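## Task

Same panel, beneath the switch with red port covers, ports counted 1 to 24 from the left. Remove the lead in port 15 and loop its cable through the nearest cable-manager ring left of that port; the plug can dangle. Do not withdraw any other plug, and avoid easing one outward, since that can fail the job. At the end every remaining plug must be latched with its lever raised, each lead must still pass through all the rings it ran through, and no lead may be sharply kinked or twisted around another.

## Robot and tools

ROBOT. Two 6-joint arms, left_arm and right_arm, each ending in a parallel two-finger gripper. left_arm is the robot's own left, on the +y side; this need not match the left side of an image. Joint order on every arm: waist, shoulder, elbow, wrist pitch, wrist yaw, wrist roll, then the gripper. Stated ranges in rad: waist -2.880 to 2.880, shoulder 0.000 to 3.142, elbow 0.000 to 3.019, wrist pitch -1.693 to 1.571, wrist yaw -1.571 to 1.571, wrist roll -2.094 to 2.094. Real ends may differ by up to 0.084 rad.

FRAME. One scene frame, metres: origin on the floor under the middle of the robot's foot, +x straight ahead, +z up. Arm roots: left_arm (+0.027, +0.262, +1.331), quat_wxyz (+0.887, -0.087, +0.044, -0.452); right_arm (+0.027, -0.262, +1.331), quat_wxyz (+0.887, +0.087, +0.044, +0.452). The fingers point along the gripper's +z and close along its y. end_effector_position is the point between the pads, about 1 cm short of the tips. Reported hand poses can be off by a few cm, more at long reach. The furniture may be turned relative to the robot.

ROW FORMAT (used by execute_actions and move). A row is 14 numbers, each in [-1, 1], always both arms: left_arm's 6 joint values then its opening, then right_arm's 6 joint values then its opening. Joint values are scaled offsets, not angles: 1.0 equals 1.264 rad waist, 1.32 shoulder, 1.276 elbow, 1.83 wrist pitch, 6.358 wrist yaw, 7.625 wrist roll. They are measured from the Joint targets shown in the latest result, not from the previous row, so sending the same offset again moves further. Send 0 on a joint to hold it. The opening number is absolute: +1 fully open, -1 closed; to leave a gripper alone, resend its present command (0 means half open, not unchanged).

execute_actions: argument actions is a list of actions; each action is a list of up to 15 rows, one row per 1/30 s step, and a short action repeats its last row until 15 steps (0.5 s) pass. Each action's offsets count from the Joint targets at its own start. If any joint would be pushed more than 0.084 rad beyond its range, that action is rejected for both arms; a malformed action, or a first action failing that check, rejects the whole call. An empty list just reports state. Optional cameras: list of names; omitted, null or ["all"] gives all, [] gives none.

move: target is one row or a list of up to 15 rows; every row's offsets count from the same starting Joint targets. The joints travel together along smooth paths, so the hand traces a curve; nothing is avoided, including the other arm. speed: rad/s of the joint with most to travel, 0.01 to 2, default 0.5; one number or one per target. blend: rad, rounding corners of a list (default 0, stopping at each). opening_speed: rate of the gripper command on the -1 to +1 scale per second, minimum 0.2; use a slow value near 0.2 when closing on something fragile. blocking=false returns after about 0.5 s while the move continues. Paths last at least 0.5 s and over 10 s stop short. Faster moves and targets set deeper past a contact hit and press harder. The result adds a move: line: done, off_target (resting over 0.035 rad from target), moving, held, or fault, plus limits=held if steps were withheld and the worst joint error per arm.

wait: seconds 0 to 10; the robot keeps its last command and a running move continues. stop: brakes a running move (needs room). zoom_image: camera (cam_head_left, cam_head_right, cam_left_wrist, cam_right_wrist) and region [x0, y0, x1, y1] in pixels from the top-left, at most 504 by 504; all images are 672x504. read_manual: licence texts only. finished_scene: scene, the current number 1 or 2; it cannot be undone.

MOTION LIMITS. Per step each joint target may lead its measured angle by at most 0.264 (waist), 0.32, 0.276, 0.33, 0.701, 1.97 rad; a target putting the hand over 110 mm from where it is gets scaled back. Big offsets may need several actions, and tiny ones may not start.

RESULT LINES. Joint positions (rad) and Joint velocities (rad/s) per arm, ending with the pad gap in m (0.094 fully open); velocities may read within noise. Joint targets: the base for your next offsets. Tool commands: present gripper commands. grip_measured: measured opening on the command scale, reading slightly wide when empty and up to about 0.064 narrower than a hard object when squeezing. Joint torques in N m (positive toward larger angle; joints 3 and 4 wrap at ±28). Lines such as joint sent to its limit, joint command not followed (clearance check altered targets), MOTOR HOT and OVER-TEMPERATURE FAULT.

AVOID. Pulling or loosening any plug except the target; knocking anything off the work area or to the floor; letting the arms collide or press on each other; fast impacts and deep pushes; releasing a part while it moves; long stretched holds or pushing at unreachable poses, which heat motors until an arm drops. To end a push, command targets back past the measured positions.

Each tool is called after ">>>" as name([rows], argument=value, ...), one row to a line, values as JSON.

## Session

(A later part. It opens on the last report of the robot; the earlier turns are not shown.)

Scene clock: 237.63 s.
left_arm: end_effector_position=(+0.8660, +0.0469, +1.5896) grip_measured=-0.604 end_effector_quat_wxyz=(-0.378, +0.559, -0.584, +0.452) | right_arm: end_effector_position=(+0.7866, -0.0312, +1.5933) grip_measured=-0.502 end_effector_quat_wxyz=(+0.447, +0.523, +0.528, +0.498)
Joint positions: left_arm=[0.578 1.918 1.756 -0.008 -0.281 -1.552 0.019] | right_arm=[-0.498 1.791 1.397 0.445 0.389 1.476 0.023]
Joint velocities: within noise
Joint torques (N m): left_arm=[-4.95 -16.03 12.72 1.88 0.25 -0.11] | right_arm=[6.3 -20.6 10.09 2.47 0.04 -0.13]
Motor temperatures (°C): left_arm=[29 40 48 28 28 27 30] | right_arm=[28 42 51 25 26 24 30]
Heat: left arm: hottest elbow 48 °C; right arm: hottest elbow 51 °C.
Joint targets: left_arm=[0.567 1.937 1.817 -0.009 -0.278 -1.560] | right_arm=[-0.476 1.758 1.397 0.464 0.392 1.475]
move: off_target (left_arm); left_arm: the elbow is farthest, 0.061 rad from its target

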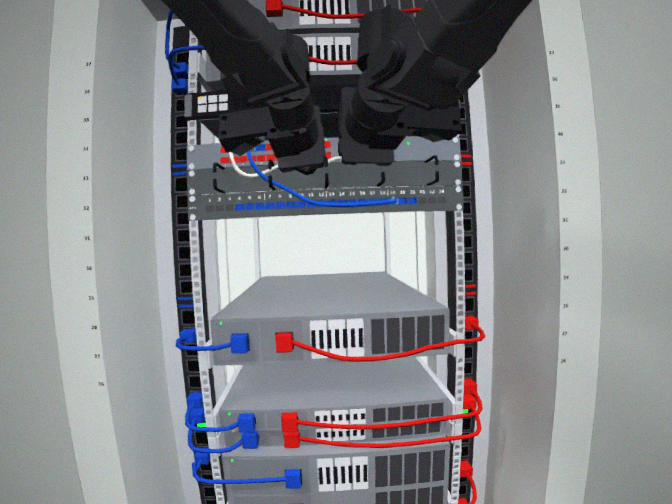

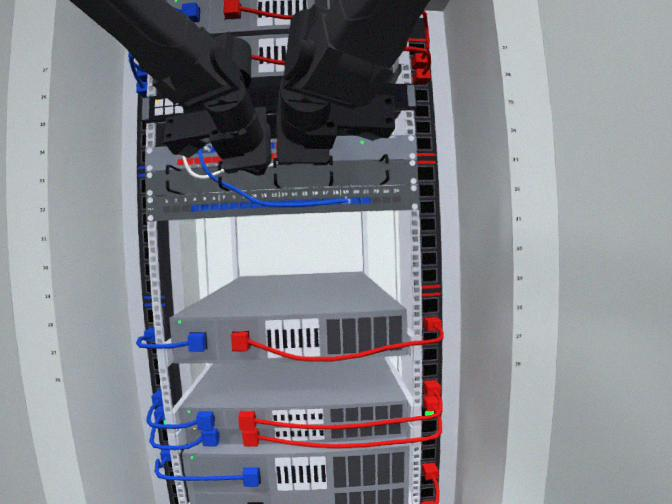

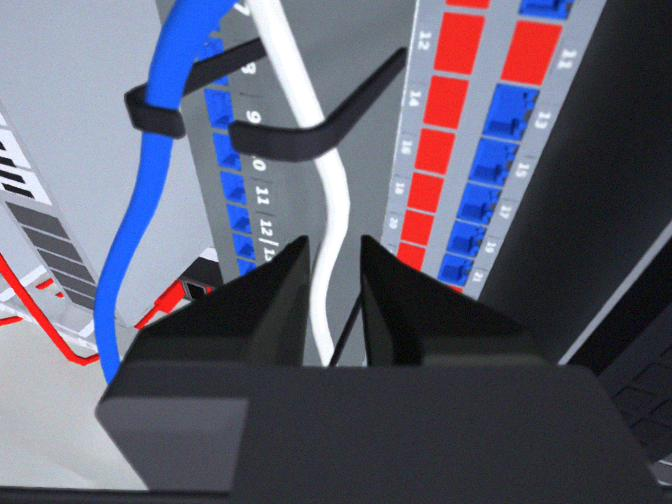

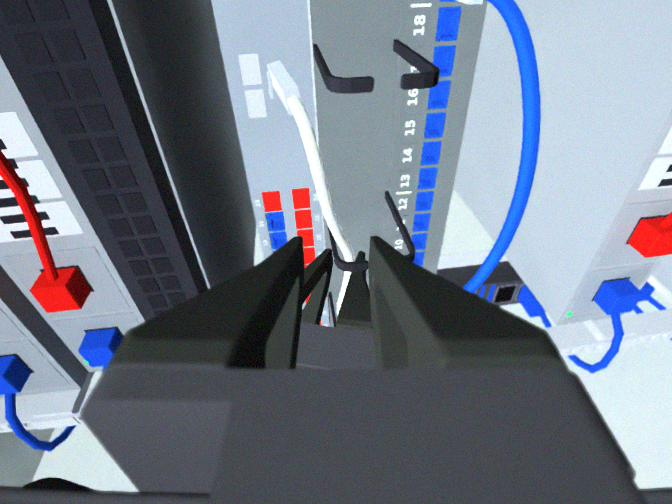

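>>> move(target=[-0.0174,-0.1356,-0.2398,0.0557,-0.006,0,-0.6,0,0,0,0,0,0,-0.5], speed=0.12)

>>> zoom_image(camera="cam_left_wrist", region=[220, 50, 500, 350])

>>> zoom_image(camera="cam_right_wrist", region=[220, 50, 450, 370])

Scene clock: 240.87 s.
left_arm: end_effector_position=(+0.8058, +0.0556, +1.5889) grip_measured=-0.603 end_effector_quat_wxyz=(-0.380, +0.560, -0.585, +0.446) | right_arm: end_effector_position=(+0.7866, -0.0312, +1.5933) grip_measured=-0.502 end_effector_quat_wxyz=(+0.447, +0.523, +0.528, +0.498)
Joint positions: left_arm=[0.555 1.771 1.521 0.071 -0.314 -1.553 0.019] | right_arm=[-0.498 1.791 1.397 0.445 0.389 1.476 0.023]
Joint velocities: within noise
Joint torques (N m): left_arm=[-4.31 -15.5 7.6 2.76 -0.01 -0.05] | right_arm=[6.24 -20.78 10.06 2.44 0.03 -0.14]
Motor temperatures (°C): left_arm=[29 40 48 28 28 27 29] | right_arm=[28 41 51 25 26 24 30]
Heat: left arm: hottest elbow 48 °C; right arm: hottest elbow 51 °C.
Joint targets: left_arm=[0.545 1.758 1.511 0.093 -0.317 -1.560] | right_arm=[-0.476 1.758 1.397 0.464 0.392 1.475]
move: done

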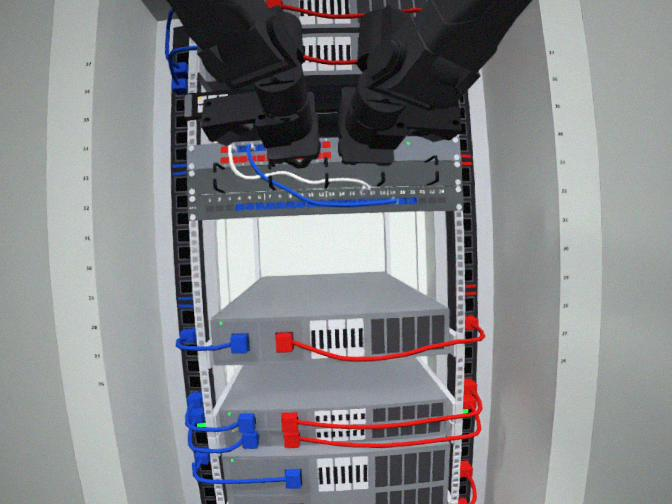

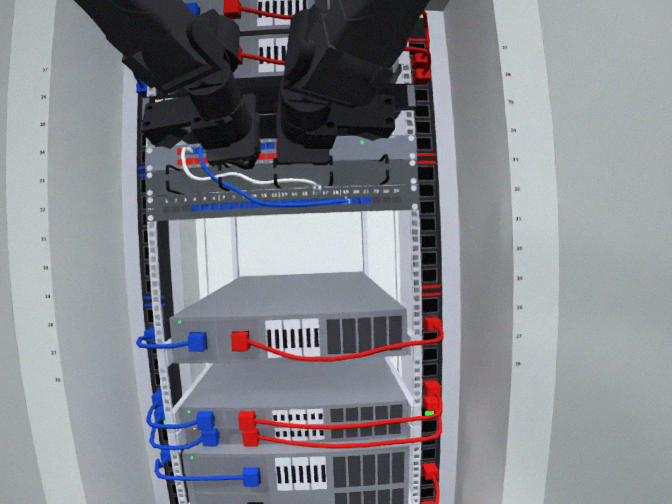

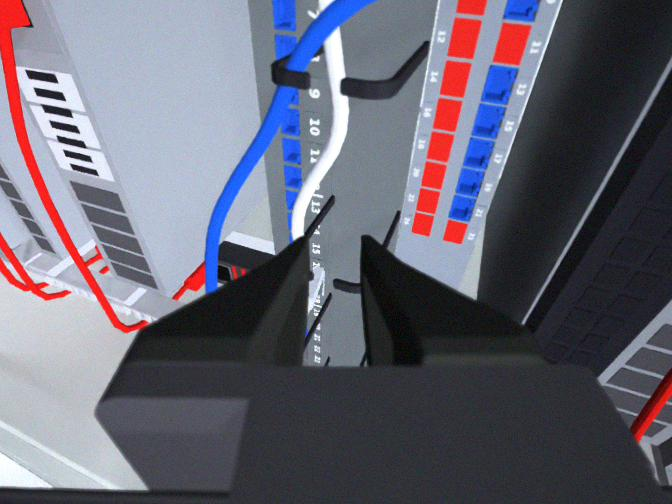

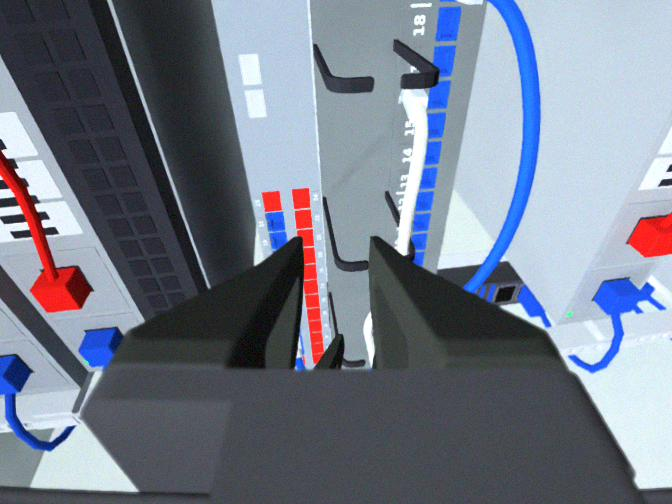

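Scaled by 1.680 from the camera's 672x504 image, which has a finer 960x720 frame.

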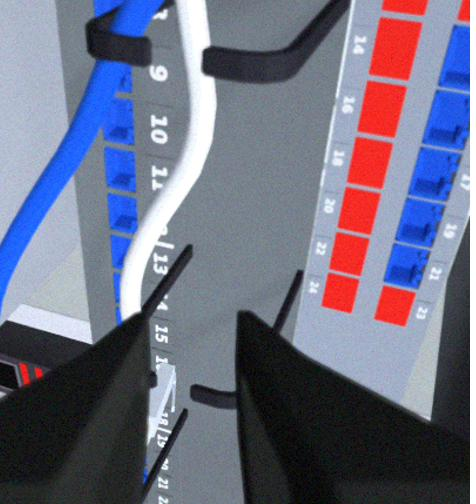

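Scaled by 1.575 from the camera's 672x504 image, which has a finer 960x720 frame.

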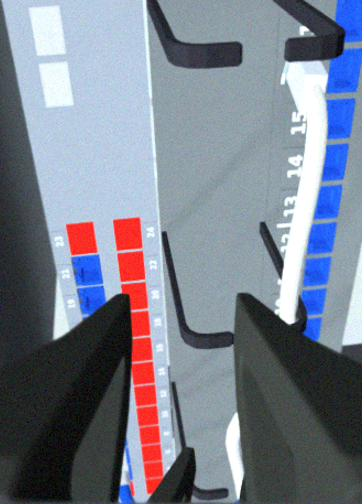

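>>> zoom_image(camera="cam_head_left", region=[300, 140, 380, 200])

>>> zoom_image(camera="cam_right_wrist", region=[360, 60, 460, 340])

>>> zoom_image(camera="cam_head_right", region=[210, 130, 340, 210])

Scaled by 6.300 from the camera's 672x504 image, which has a finer 960x720 frame.

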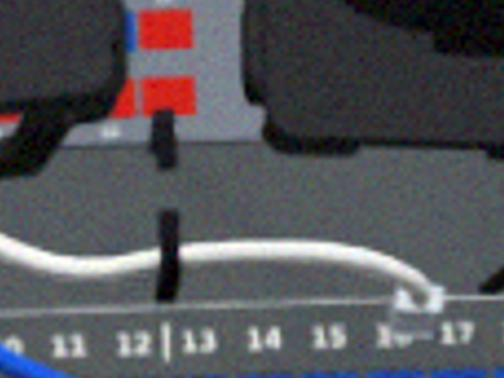

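Scaled by 1.800 from the camera's 672x504 image, which has a finer 960x720 frame.

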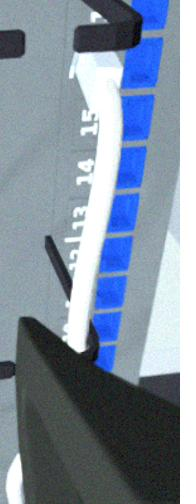

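Scaled by 3.877 from the camera's 672x504 image, which has a finer 960x720 frame.

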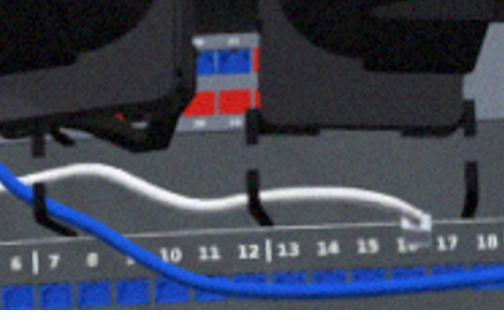

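>>> zoom_image(camera="cam_left_wrist", region=[260, 40, 420, 260])

>>> zoom_image(camera="cam_head_right", region=[160, 140, 240, 200])

>>> zoom_image(camera="cam_head_left", region=[210, 140, 290, 200])

Scaled by 2.291 from the camera's 672x504 image, which has a finer 960x720 frame.

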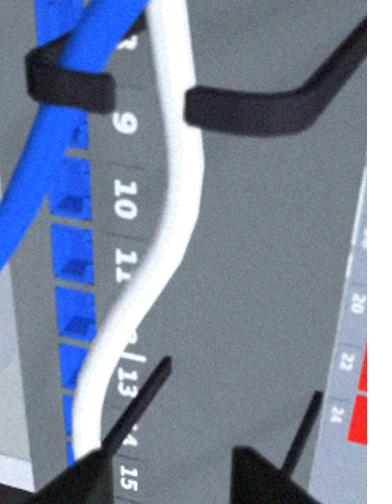

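Scaled by 6.300 from the camera's 672x504 image, which has a finer 960x720 frame.

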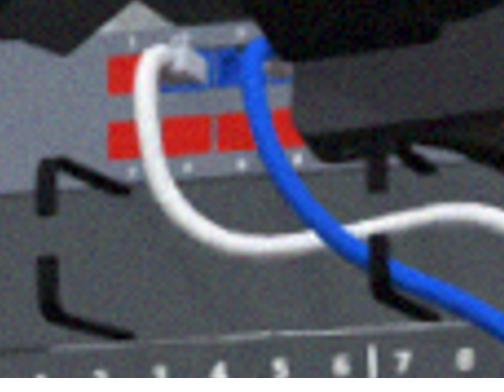

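Scaled by 6.300 from the camera's 672x504 image, which has a finer 960x720 frame.

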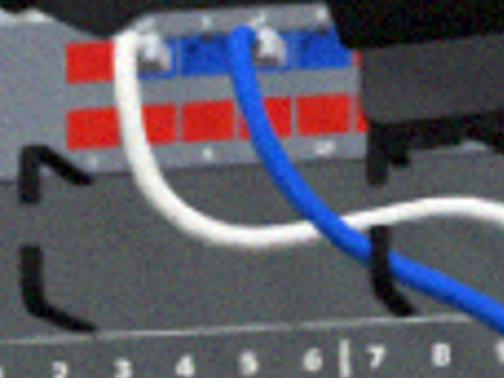

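>>> move(target=[-0.0316,-0.17,-0.29,0.071,-0.0079,0,-0.6,0.035,-0.16,-0.27,0.082,0.0079,0,-0.5], speed=0.25)

>>> zoom_image(camera="cam_head_left", region=[205, 130, 385, 220])

>>> zoom_image(camera="cam_head_right", region=[160, 130, 340, 220])

>>> zoom_image(camera="cam_right_wrist", region=[250, 50, 500, 350])

Scene clock: 245.20 s.
left_arm: end_effector_position=(+0.6996, +0.0741, +1.5706) grip_measured=-0.603 end_effector_quat_wxyz=(-0.383, +0.561, -0.589, +0.438) | right_arm: end_effector_position=(+0.6836, -0.0544, +1.5925) grip_measured=-0.502 end_effector_quat_wxyz=(+0.451, +0.523, +0.519, +0.504)
Joint positions: left_arm=[0.515 1.545 1.151 0.202 -0.364 -1.553 0.019] | right_arm=[-0.452 1.574 1.053 0.595 0.439 1.476 0.023]
Joint velocities: within noise
Joint torques (N m): left_arm=[-3.14 -12.75 7.05 2.71 -0.06 -0.07] | right_arm=[5.42 -16.73 9.43 2.5 0.01 -0.13]
Motor temperatures (°C): left_arm=[29 40 48 29 28 27 29] | right_arm=[28 41 50 25 26 24 30]
Heat: left arm: hottest elbow 48 °C; right arm: hottest elbow 50 °C.
Joint targets: left_arm=[0.505 1.534 1.141 0.223 -0.367 -1.560] | right_arm=[-0.432 1.547 1.053 0.614 0.442 1.475]
move: done

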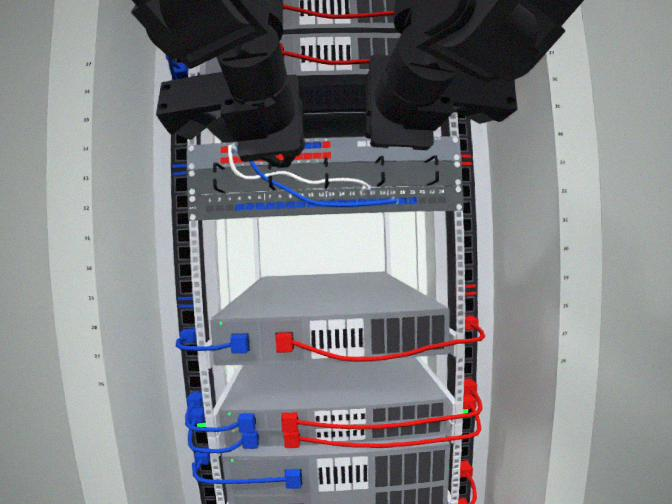

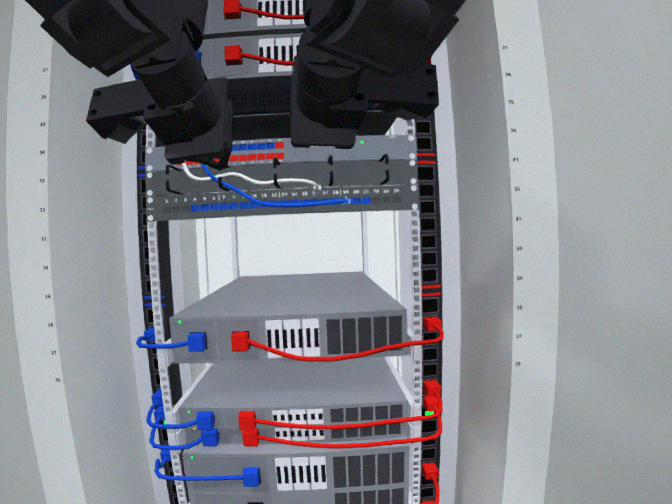

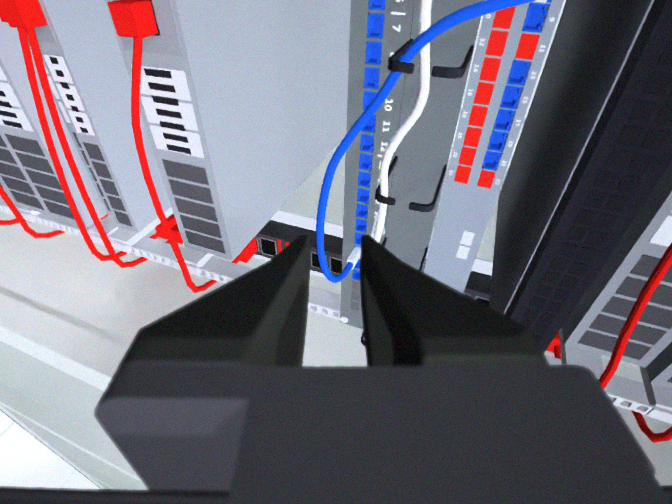

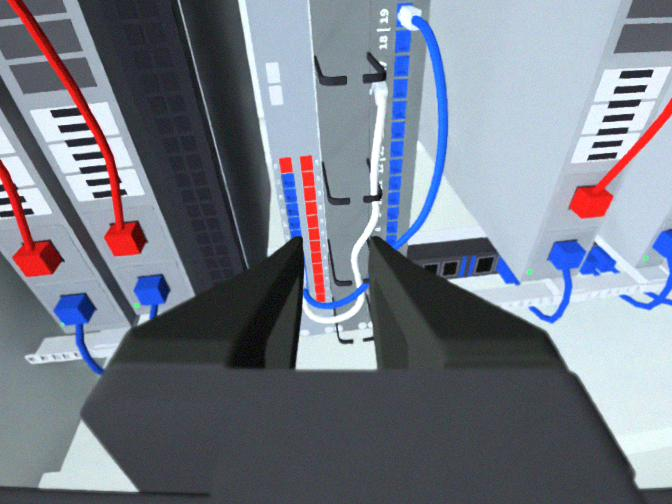

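Scaled by 2.800 from the camera's 672x504 image, which has a finer 960x720 frame.

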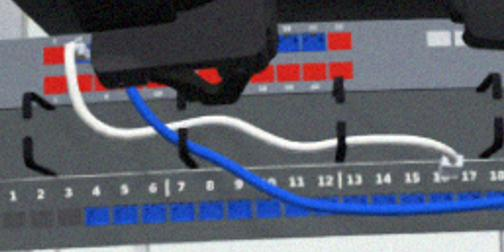

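Scaled by 2.800 from the camera's 672x504 image, which has a finer 960x720 frame.

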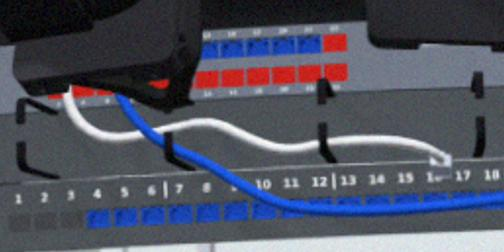

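Scaled by 1.680 from the camera's 672x504 image, which has a finer 960x720 frame.

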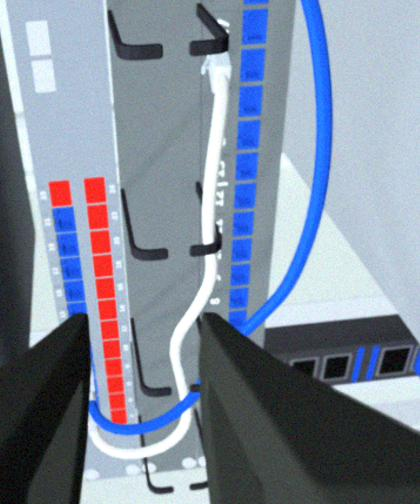

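>>> zoom_image(camera="cam_right_wrist", region=[320, 40, 430, 150])

>>> zoom_image(camera="cam_right_wrist", region=[320, 150, 430, 300])

>>> zoom_image(camera="cam_left_wrist", region=[360, 30, 480, 150])

>>> zoom_image(camera="cam_left_wrist", region=[330, 140, 450, 270])

>>> zoom_image(camera="cam_head_left", region=[325, 150, 425, 215])

Scaled by 4.582 from the camera's 672x504 image, which has a finer 960x720 frame.

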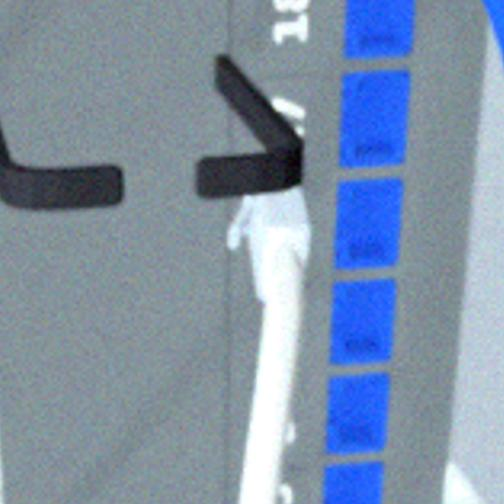

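Scaled by 3.360 from the camera's 672x504 image, which has a finer 960x720 frame.

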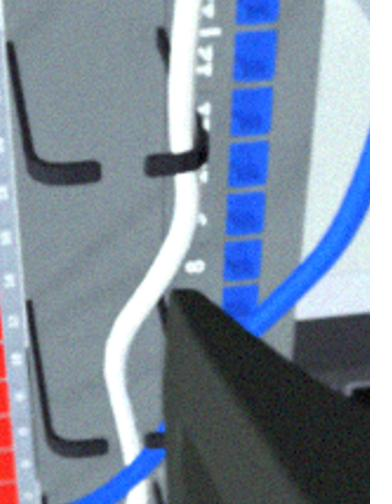

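Scaled by 4.200 from the camera's 672x504 image, which has a finer 960x720 frame.

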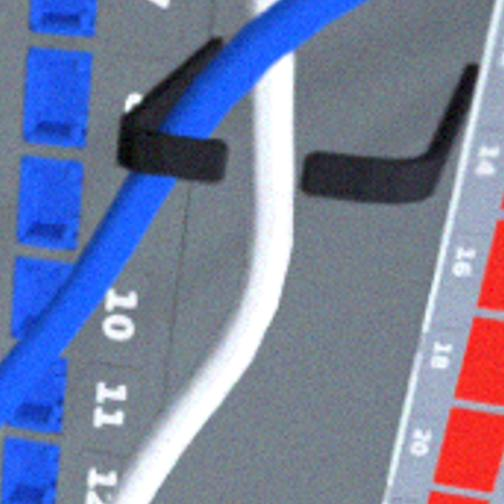

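Scaled by 3.877 from the camera's 672x504 image, which has a finer 960x720 frame.

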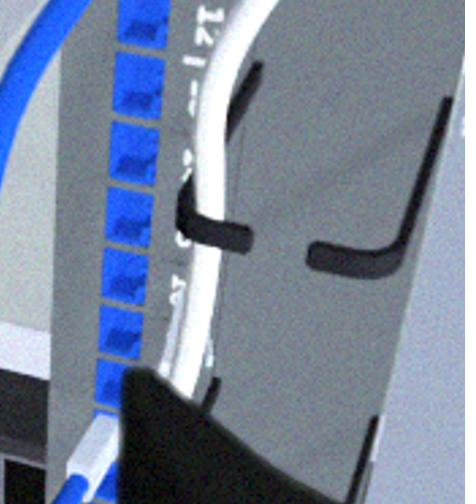

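Scaled by 5.040 from the camera's 672x504 image, which has a finer 960x720 frame.

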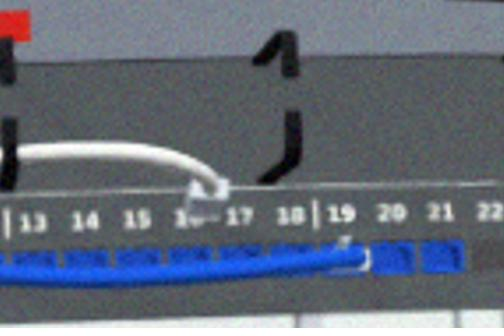

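>>> move([
  [-0.0736,-0.2606,-0.2947,0.0257,-0.0138,0,-0.6,0,0,0,0,0,0,-0.93],
  [-0.0736,-0.2606,-0.2947,0.0257,-0.0138,0,-0.6,-0.0831,0.1182,0.2085,-0.1071,-0.1043,-0.0039,-0.93],
], speed=0.4)

>>> zoom_image(camera="cam_head_left", region=[205, 130, 385, 220])

Scene clock: 254.23 s.
left_arm: end_effector_position=(+0.5603, +0.0996, +1.5829) grip_measured=-0.603 end_effector_quat_wxyz=(-0.390, +0.554, -0.586, +0.445) | right_arm: end_effector_position=(+0.7183, +0.0339, +1.5948) grip_measured=-0.928 end_effector_quat_wxyz=(+0.279, +0.351, +0.642, +0.622)
Joint positions: left_arm=[0.421 1.197 0.776 0.249 -0.452 -1.553 0.019] | right_arm=[-0.52 1.691 1.254 0.424 -0.218 1.461 0.003]
Joint velocities: within noise
Joint torques (N m): left_arm=[-2.78 -6.83 7.15 2.81 0.01 -0.12] | right_arm=[2.32 -15.5 15.47 1.51 -0.25 -0.29]
Motor temperatures (°C): left_arm=[29 39 47 29 28 27 29] | right_arm=[28 41 49 25 26 24 29]
Heat: left arm: hottest elbow 47 °C; right arm: hottest elbow 49 °C.
Joint targets: left_arm=[0.412 1.190 0.765 0.270 -0.455 -1.560] | right_arm=[-0.537 1.704 1.319 0.418 -0.221 1.445]
move: off_target (right_arm); right_arm: the elbow is farthest, 0.065 rad from its target

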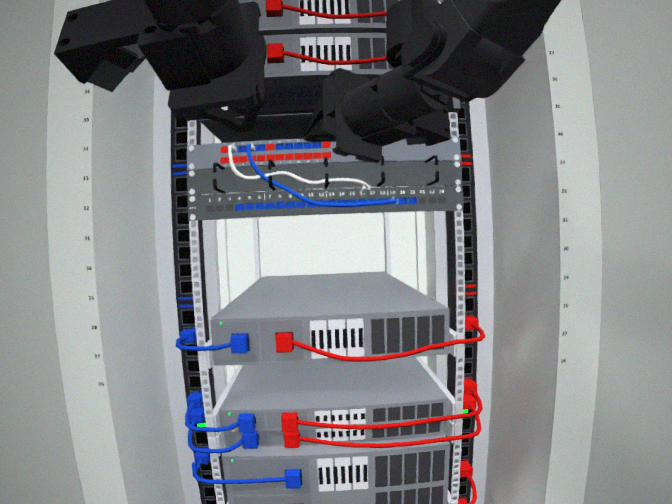

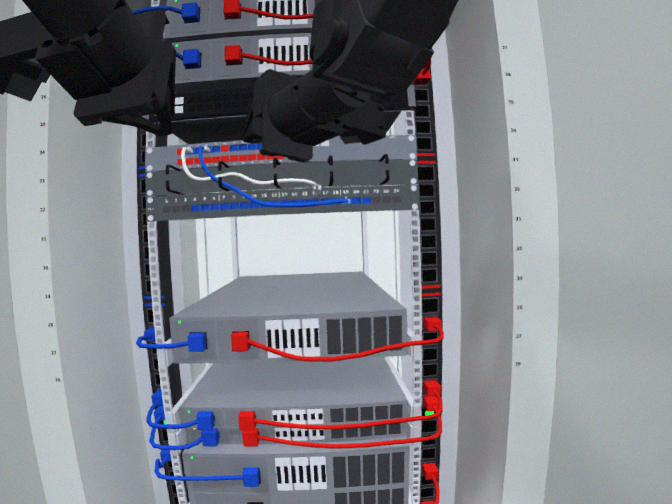

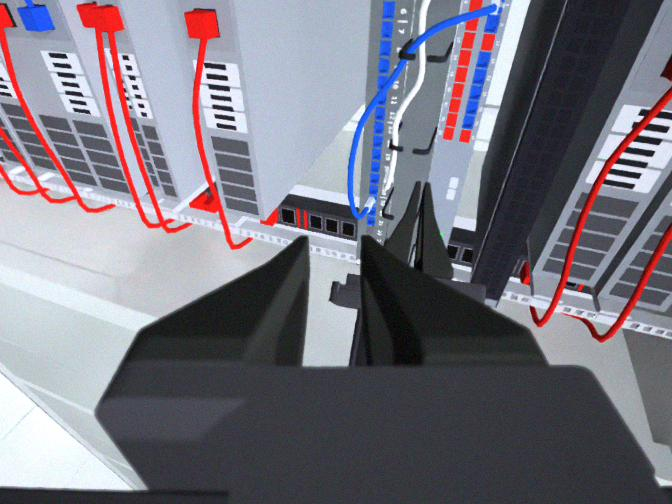

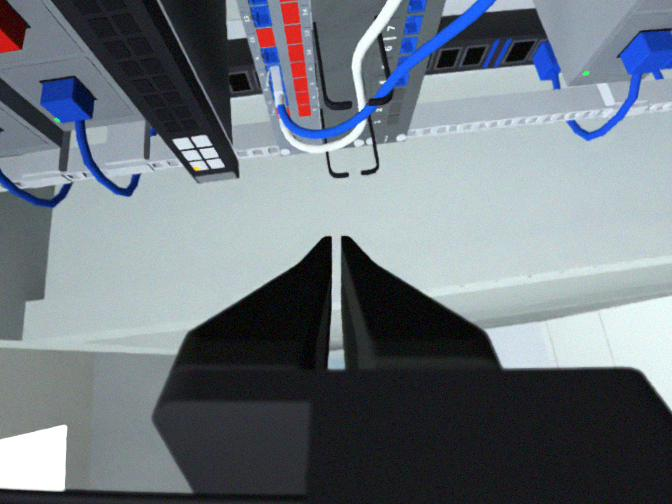

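Scaled by 2.800 from the camera's 672x504 image, which has a finer 960x720 frame.

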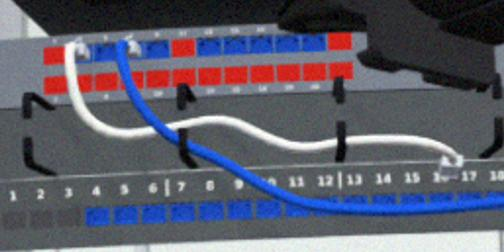

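>>> execute_actions(actions=[])

>>> zoom_image(camera="cam_right_wrist", region=[300, 0, 430, 160])

>>> zoom_image(camera="cam_head_left", region=[200, 180, 450, 400])

Scene clock: 255.87 s.
left_arm: end_effector_position=(+0.5603, +0.0996, +1.5829) grip_measured=-0.603 end_effector_quat_wxyz=(-0.390, +0.554, -0.586, +0.445) | right_arm: end_effector_position=(+0.7184, +0.0339, +1.5951) grip_measured=-0.928 end_effector_quat_wxyz=(+0.279, +0.351, +0.642, +0.622)
Joint positions: left_arm=[0.421 1.197 0.776 0.249 -0.452 -1.553 0.019] | right_arm=[-0.52 1.691 1.255 0.423 -0.219 1.461 0.003]
Joint velocities: within noise
Joint torques (N m): left_arm=[-2.26 -7 7.02 2.74 -0.05 -0.1] | right_arm=[2.32 -15.5 15.45 1.57 -0.22 -0.29]
Motor temperatures (°C): left_arm=[29 38 47 29 28 27 29] | right_arm=[28 41 49 25 26 24 29]
Heat: left arm: hottest elbow 47 °C; right arm: hottest elbow 49 °C.
Joint targets: left_arm=[0.412 1.190 0.765 0.270 -0.455 -1.560] | right_arm=[-0.537 1.704 1.319 0.418 -0.221 1.446]
Tool commands: left_gripper/opening=-0.6 right_gripper/opening=-0.93

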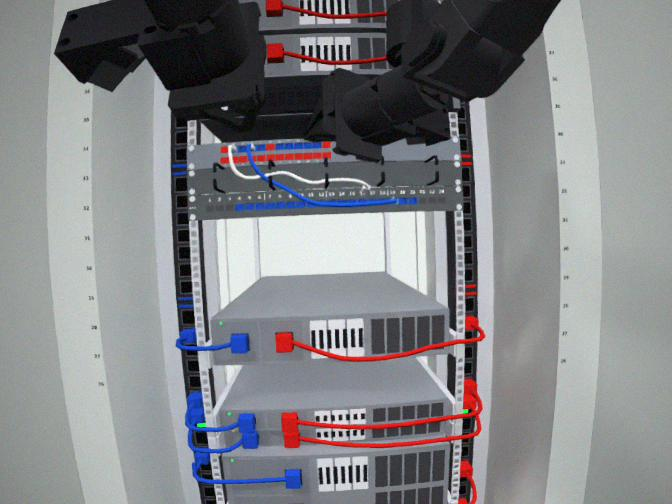

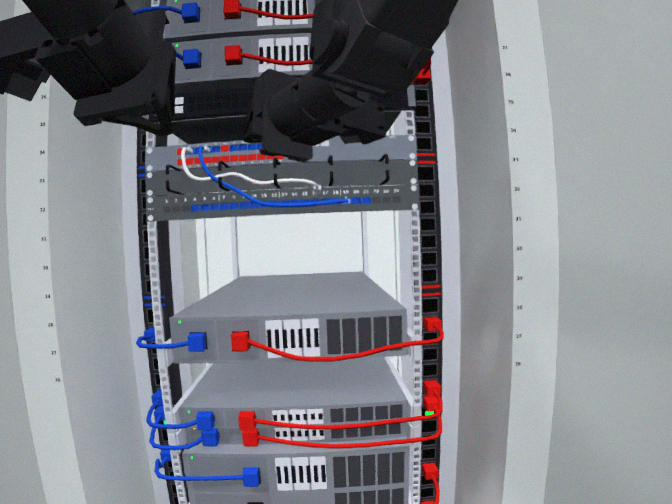

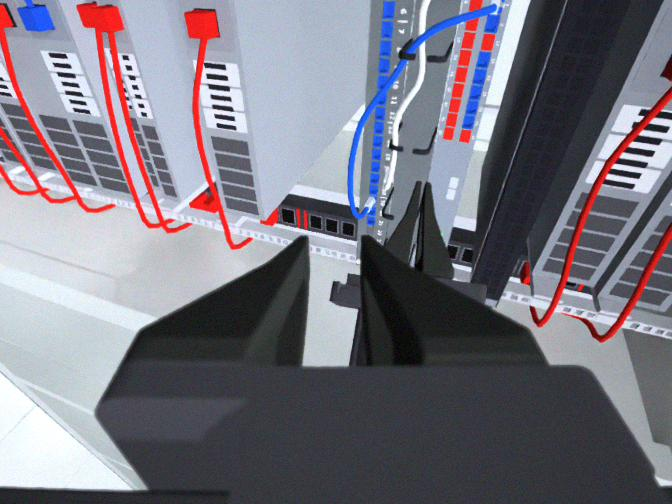

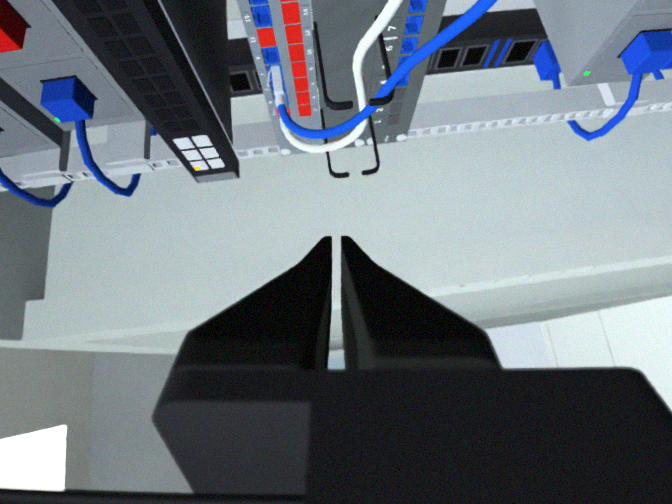

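Scaled by 3.150 from the camera's 672x504 image, which has a finer 960x720 frame.

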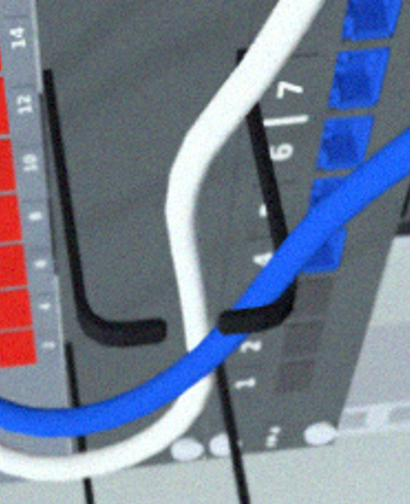

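Scaled by 2.016 from the camera's 672x504 image, which has a finer 960x720 frame.

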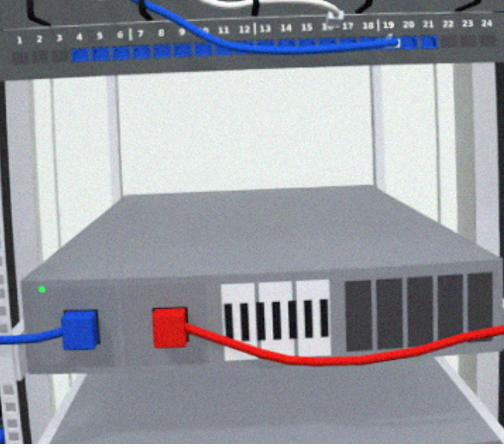

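>>> move(target=[0,0,0,0,0,0,-0.6,-0.0696,0.1341,0.2375,-0.1,-0.0574,0,-0.93], speed=0.3)

Scene clock: 259.00 s.
left_arm: end_effector_position=(+0.5603, +0.0996, +1.5829) grip_measured=-0.603 end_effector_quat_wxyz=(-0.390, +0.554, -0.586, +0.445) | right_arm: end_effector_position=(+0.7787, +0.0473, +1.5923) grip_measured=-0.928 end_effector_quat_wxyz=(+0.174, +0.273, +0.677, +0.661)
Joint positions: left_arm=[0.421 1.197 0.776 0.249 -0.452 -1.553 0.019] | right_arm=[-0.609 1.868 1.554 0.241 -0.583 1.461 0.003]
Joint velocities: within noise
Joint torques (N m): left_arm=[-2.96 -6.89 6.98 2.71 -0.05 -0.06] | right_arm=[2.84 -18.84 16.08 1.47 -0.27 -0.28]
Motor temperatures (°C): left_arm=[29 38 46 29 28 27 29] | right_arm=[28 41 49 25 26 24 29]
Heat: left arm: hottest elbow 46 °C; right arm: hottest elbow 49 °C.
Joint targets: left_arm=[0.412 1.190 0.765 0.270 -0.455 -1.560] | right_arm=[-0.625 1.880 1.621 0.235 -0.586 1.446]
move: off_target (right_arm); right_arm: the elbow is farthest, 0.068 rad from its target

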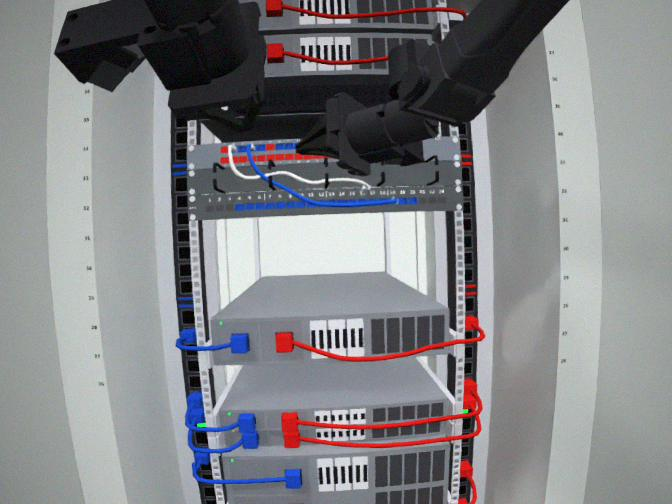

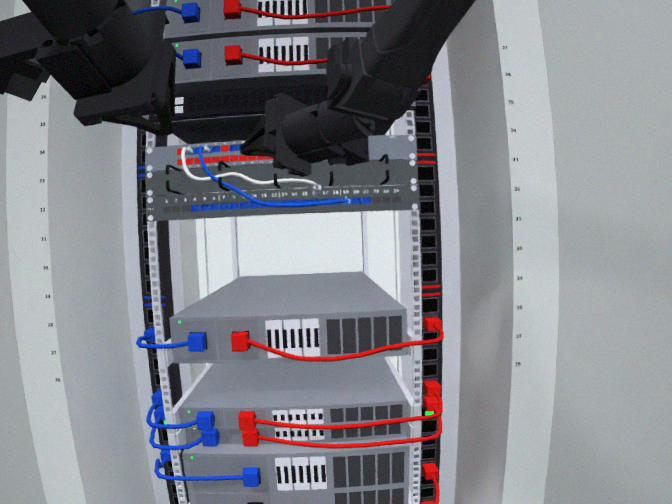

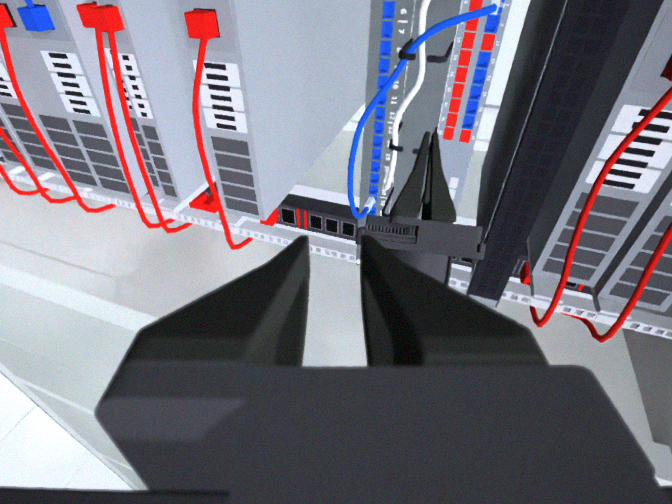

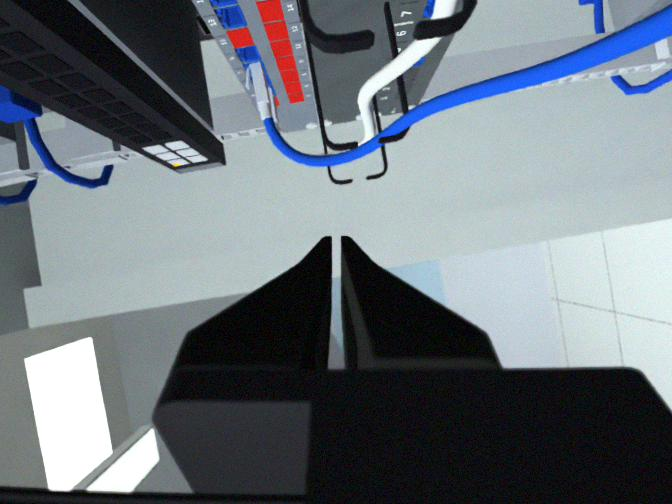

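>>> zoom_image(camera="cam_right_wrist", region=[290, 60, 430, 200])

>>> zoom_image(camera="cam_right_wrist", region=[290, 0, 490, 120])

Scaled by 3.600 from the camera's 672x504 image, which has a finer 960x720 frame.

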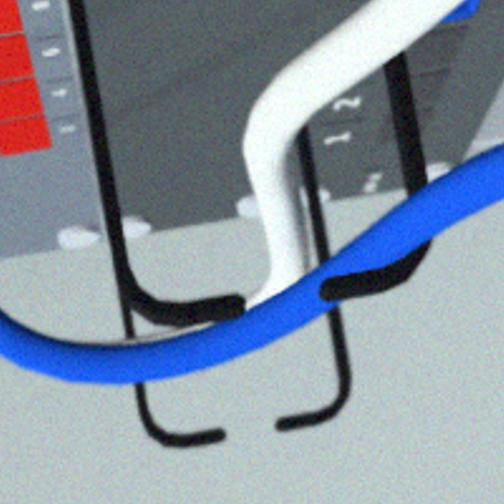

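Scaled by 2.520 from the camera's 672x504 image, which has a finer 960x720 frame.

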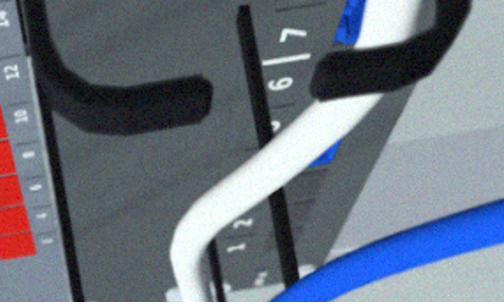

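>>> finished_scene(scene=2)

The scene is finished: the task was done.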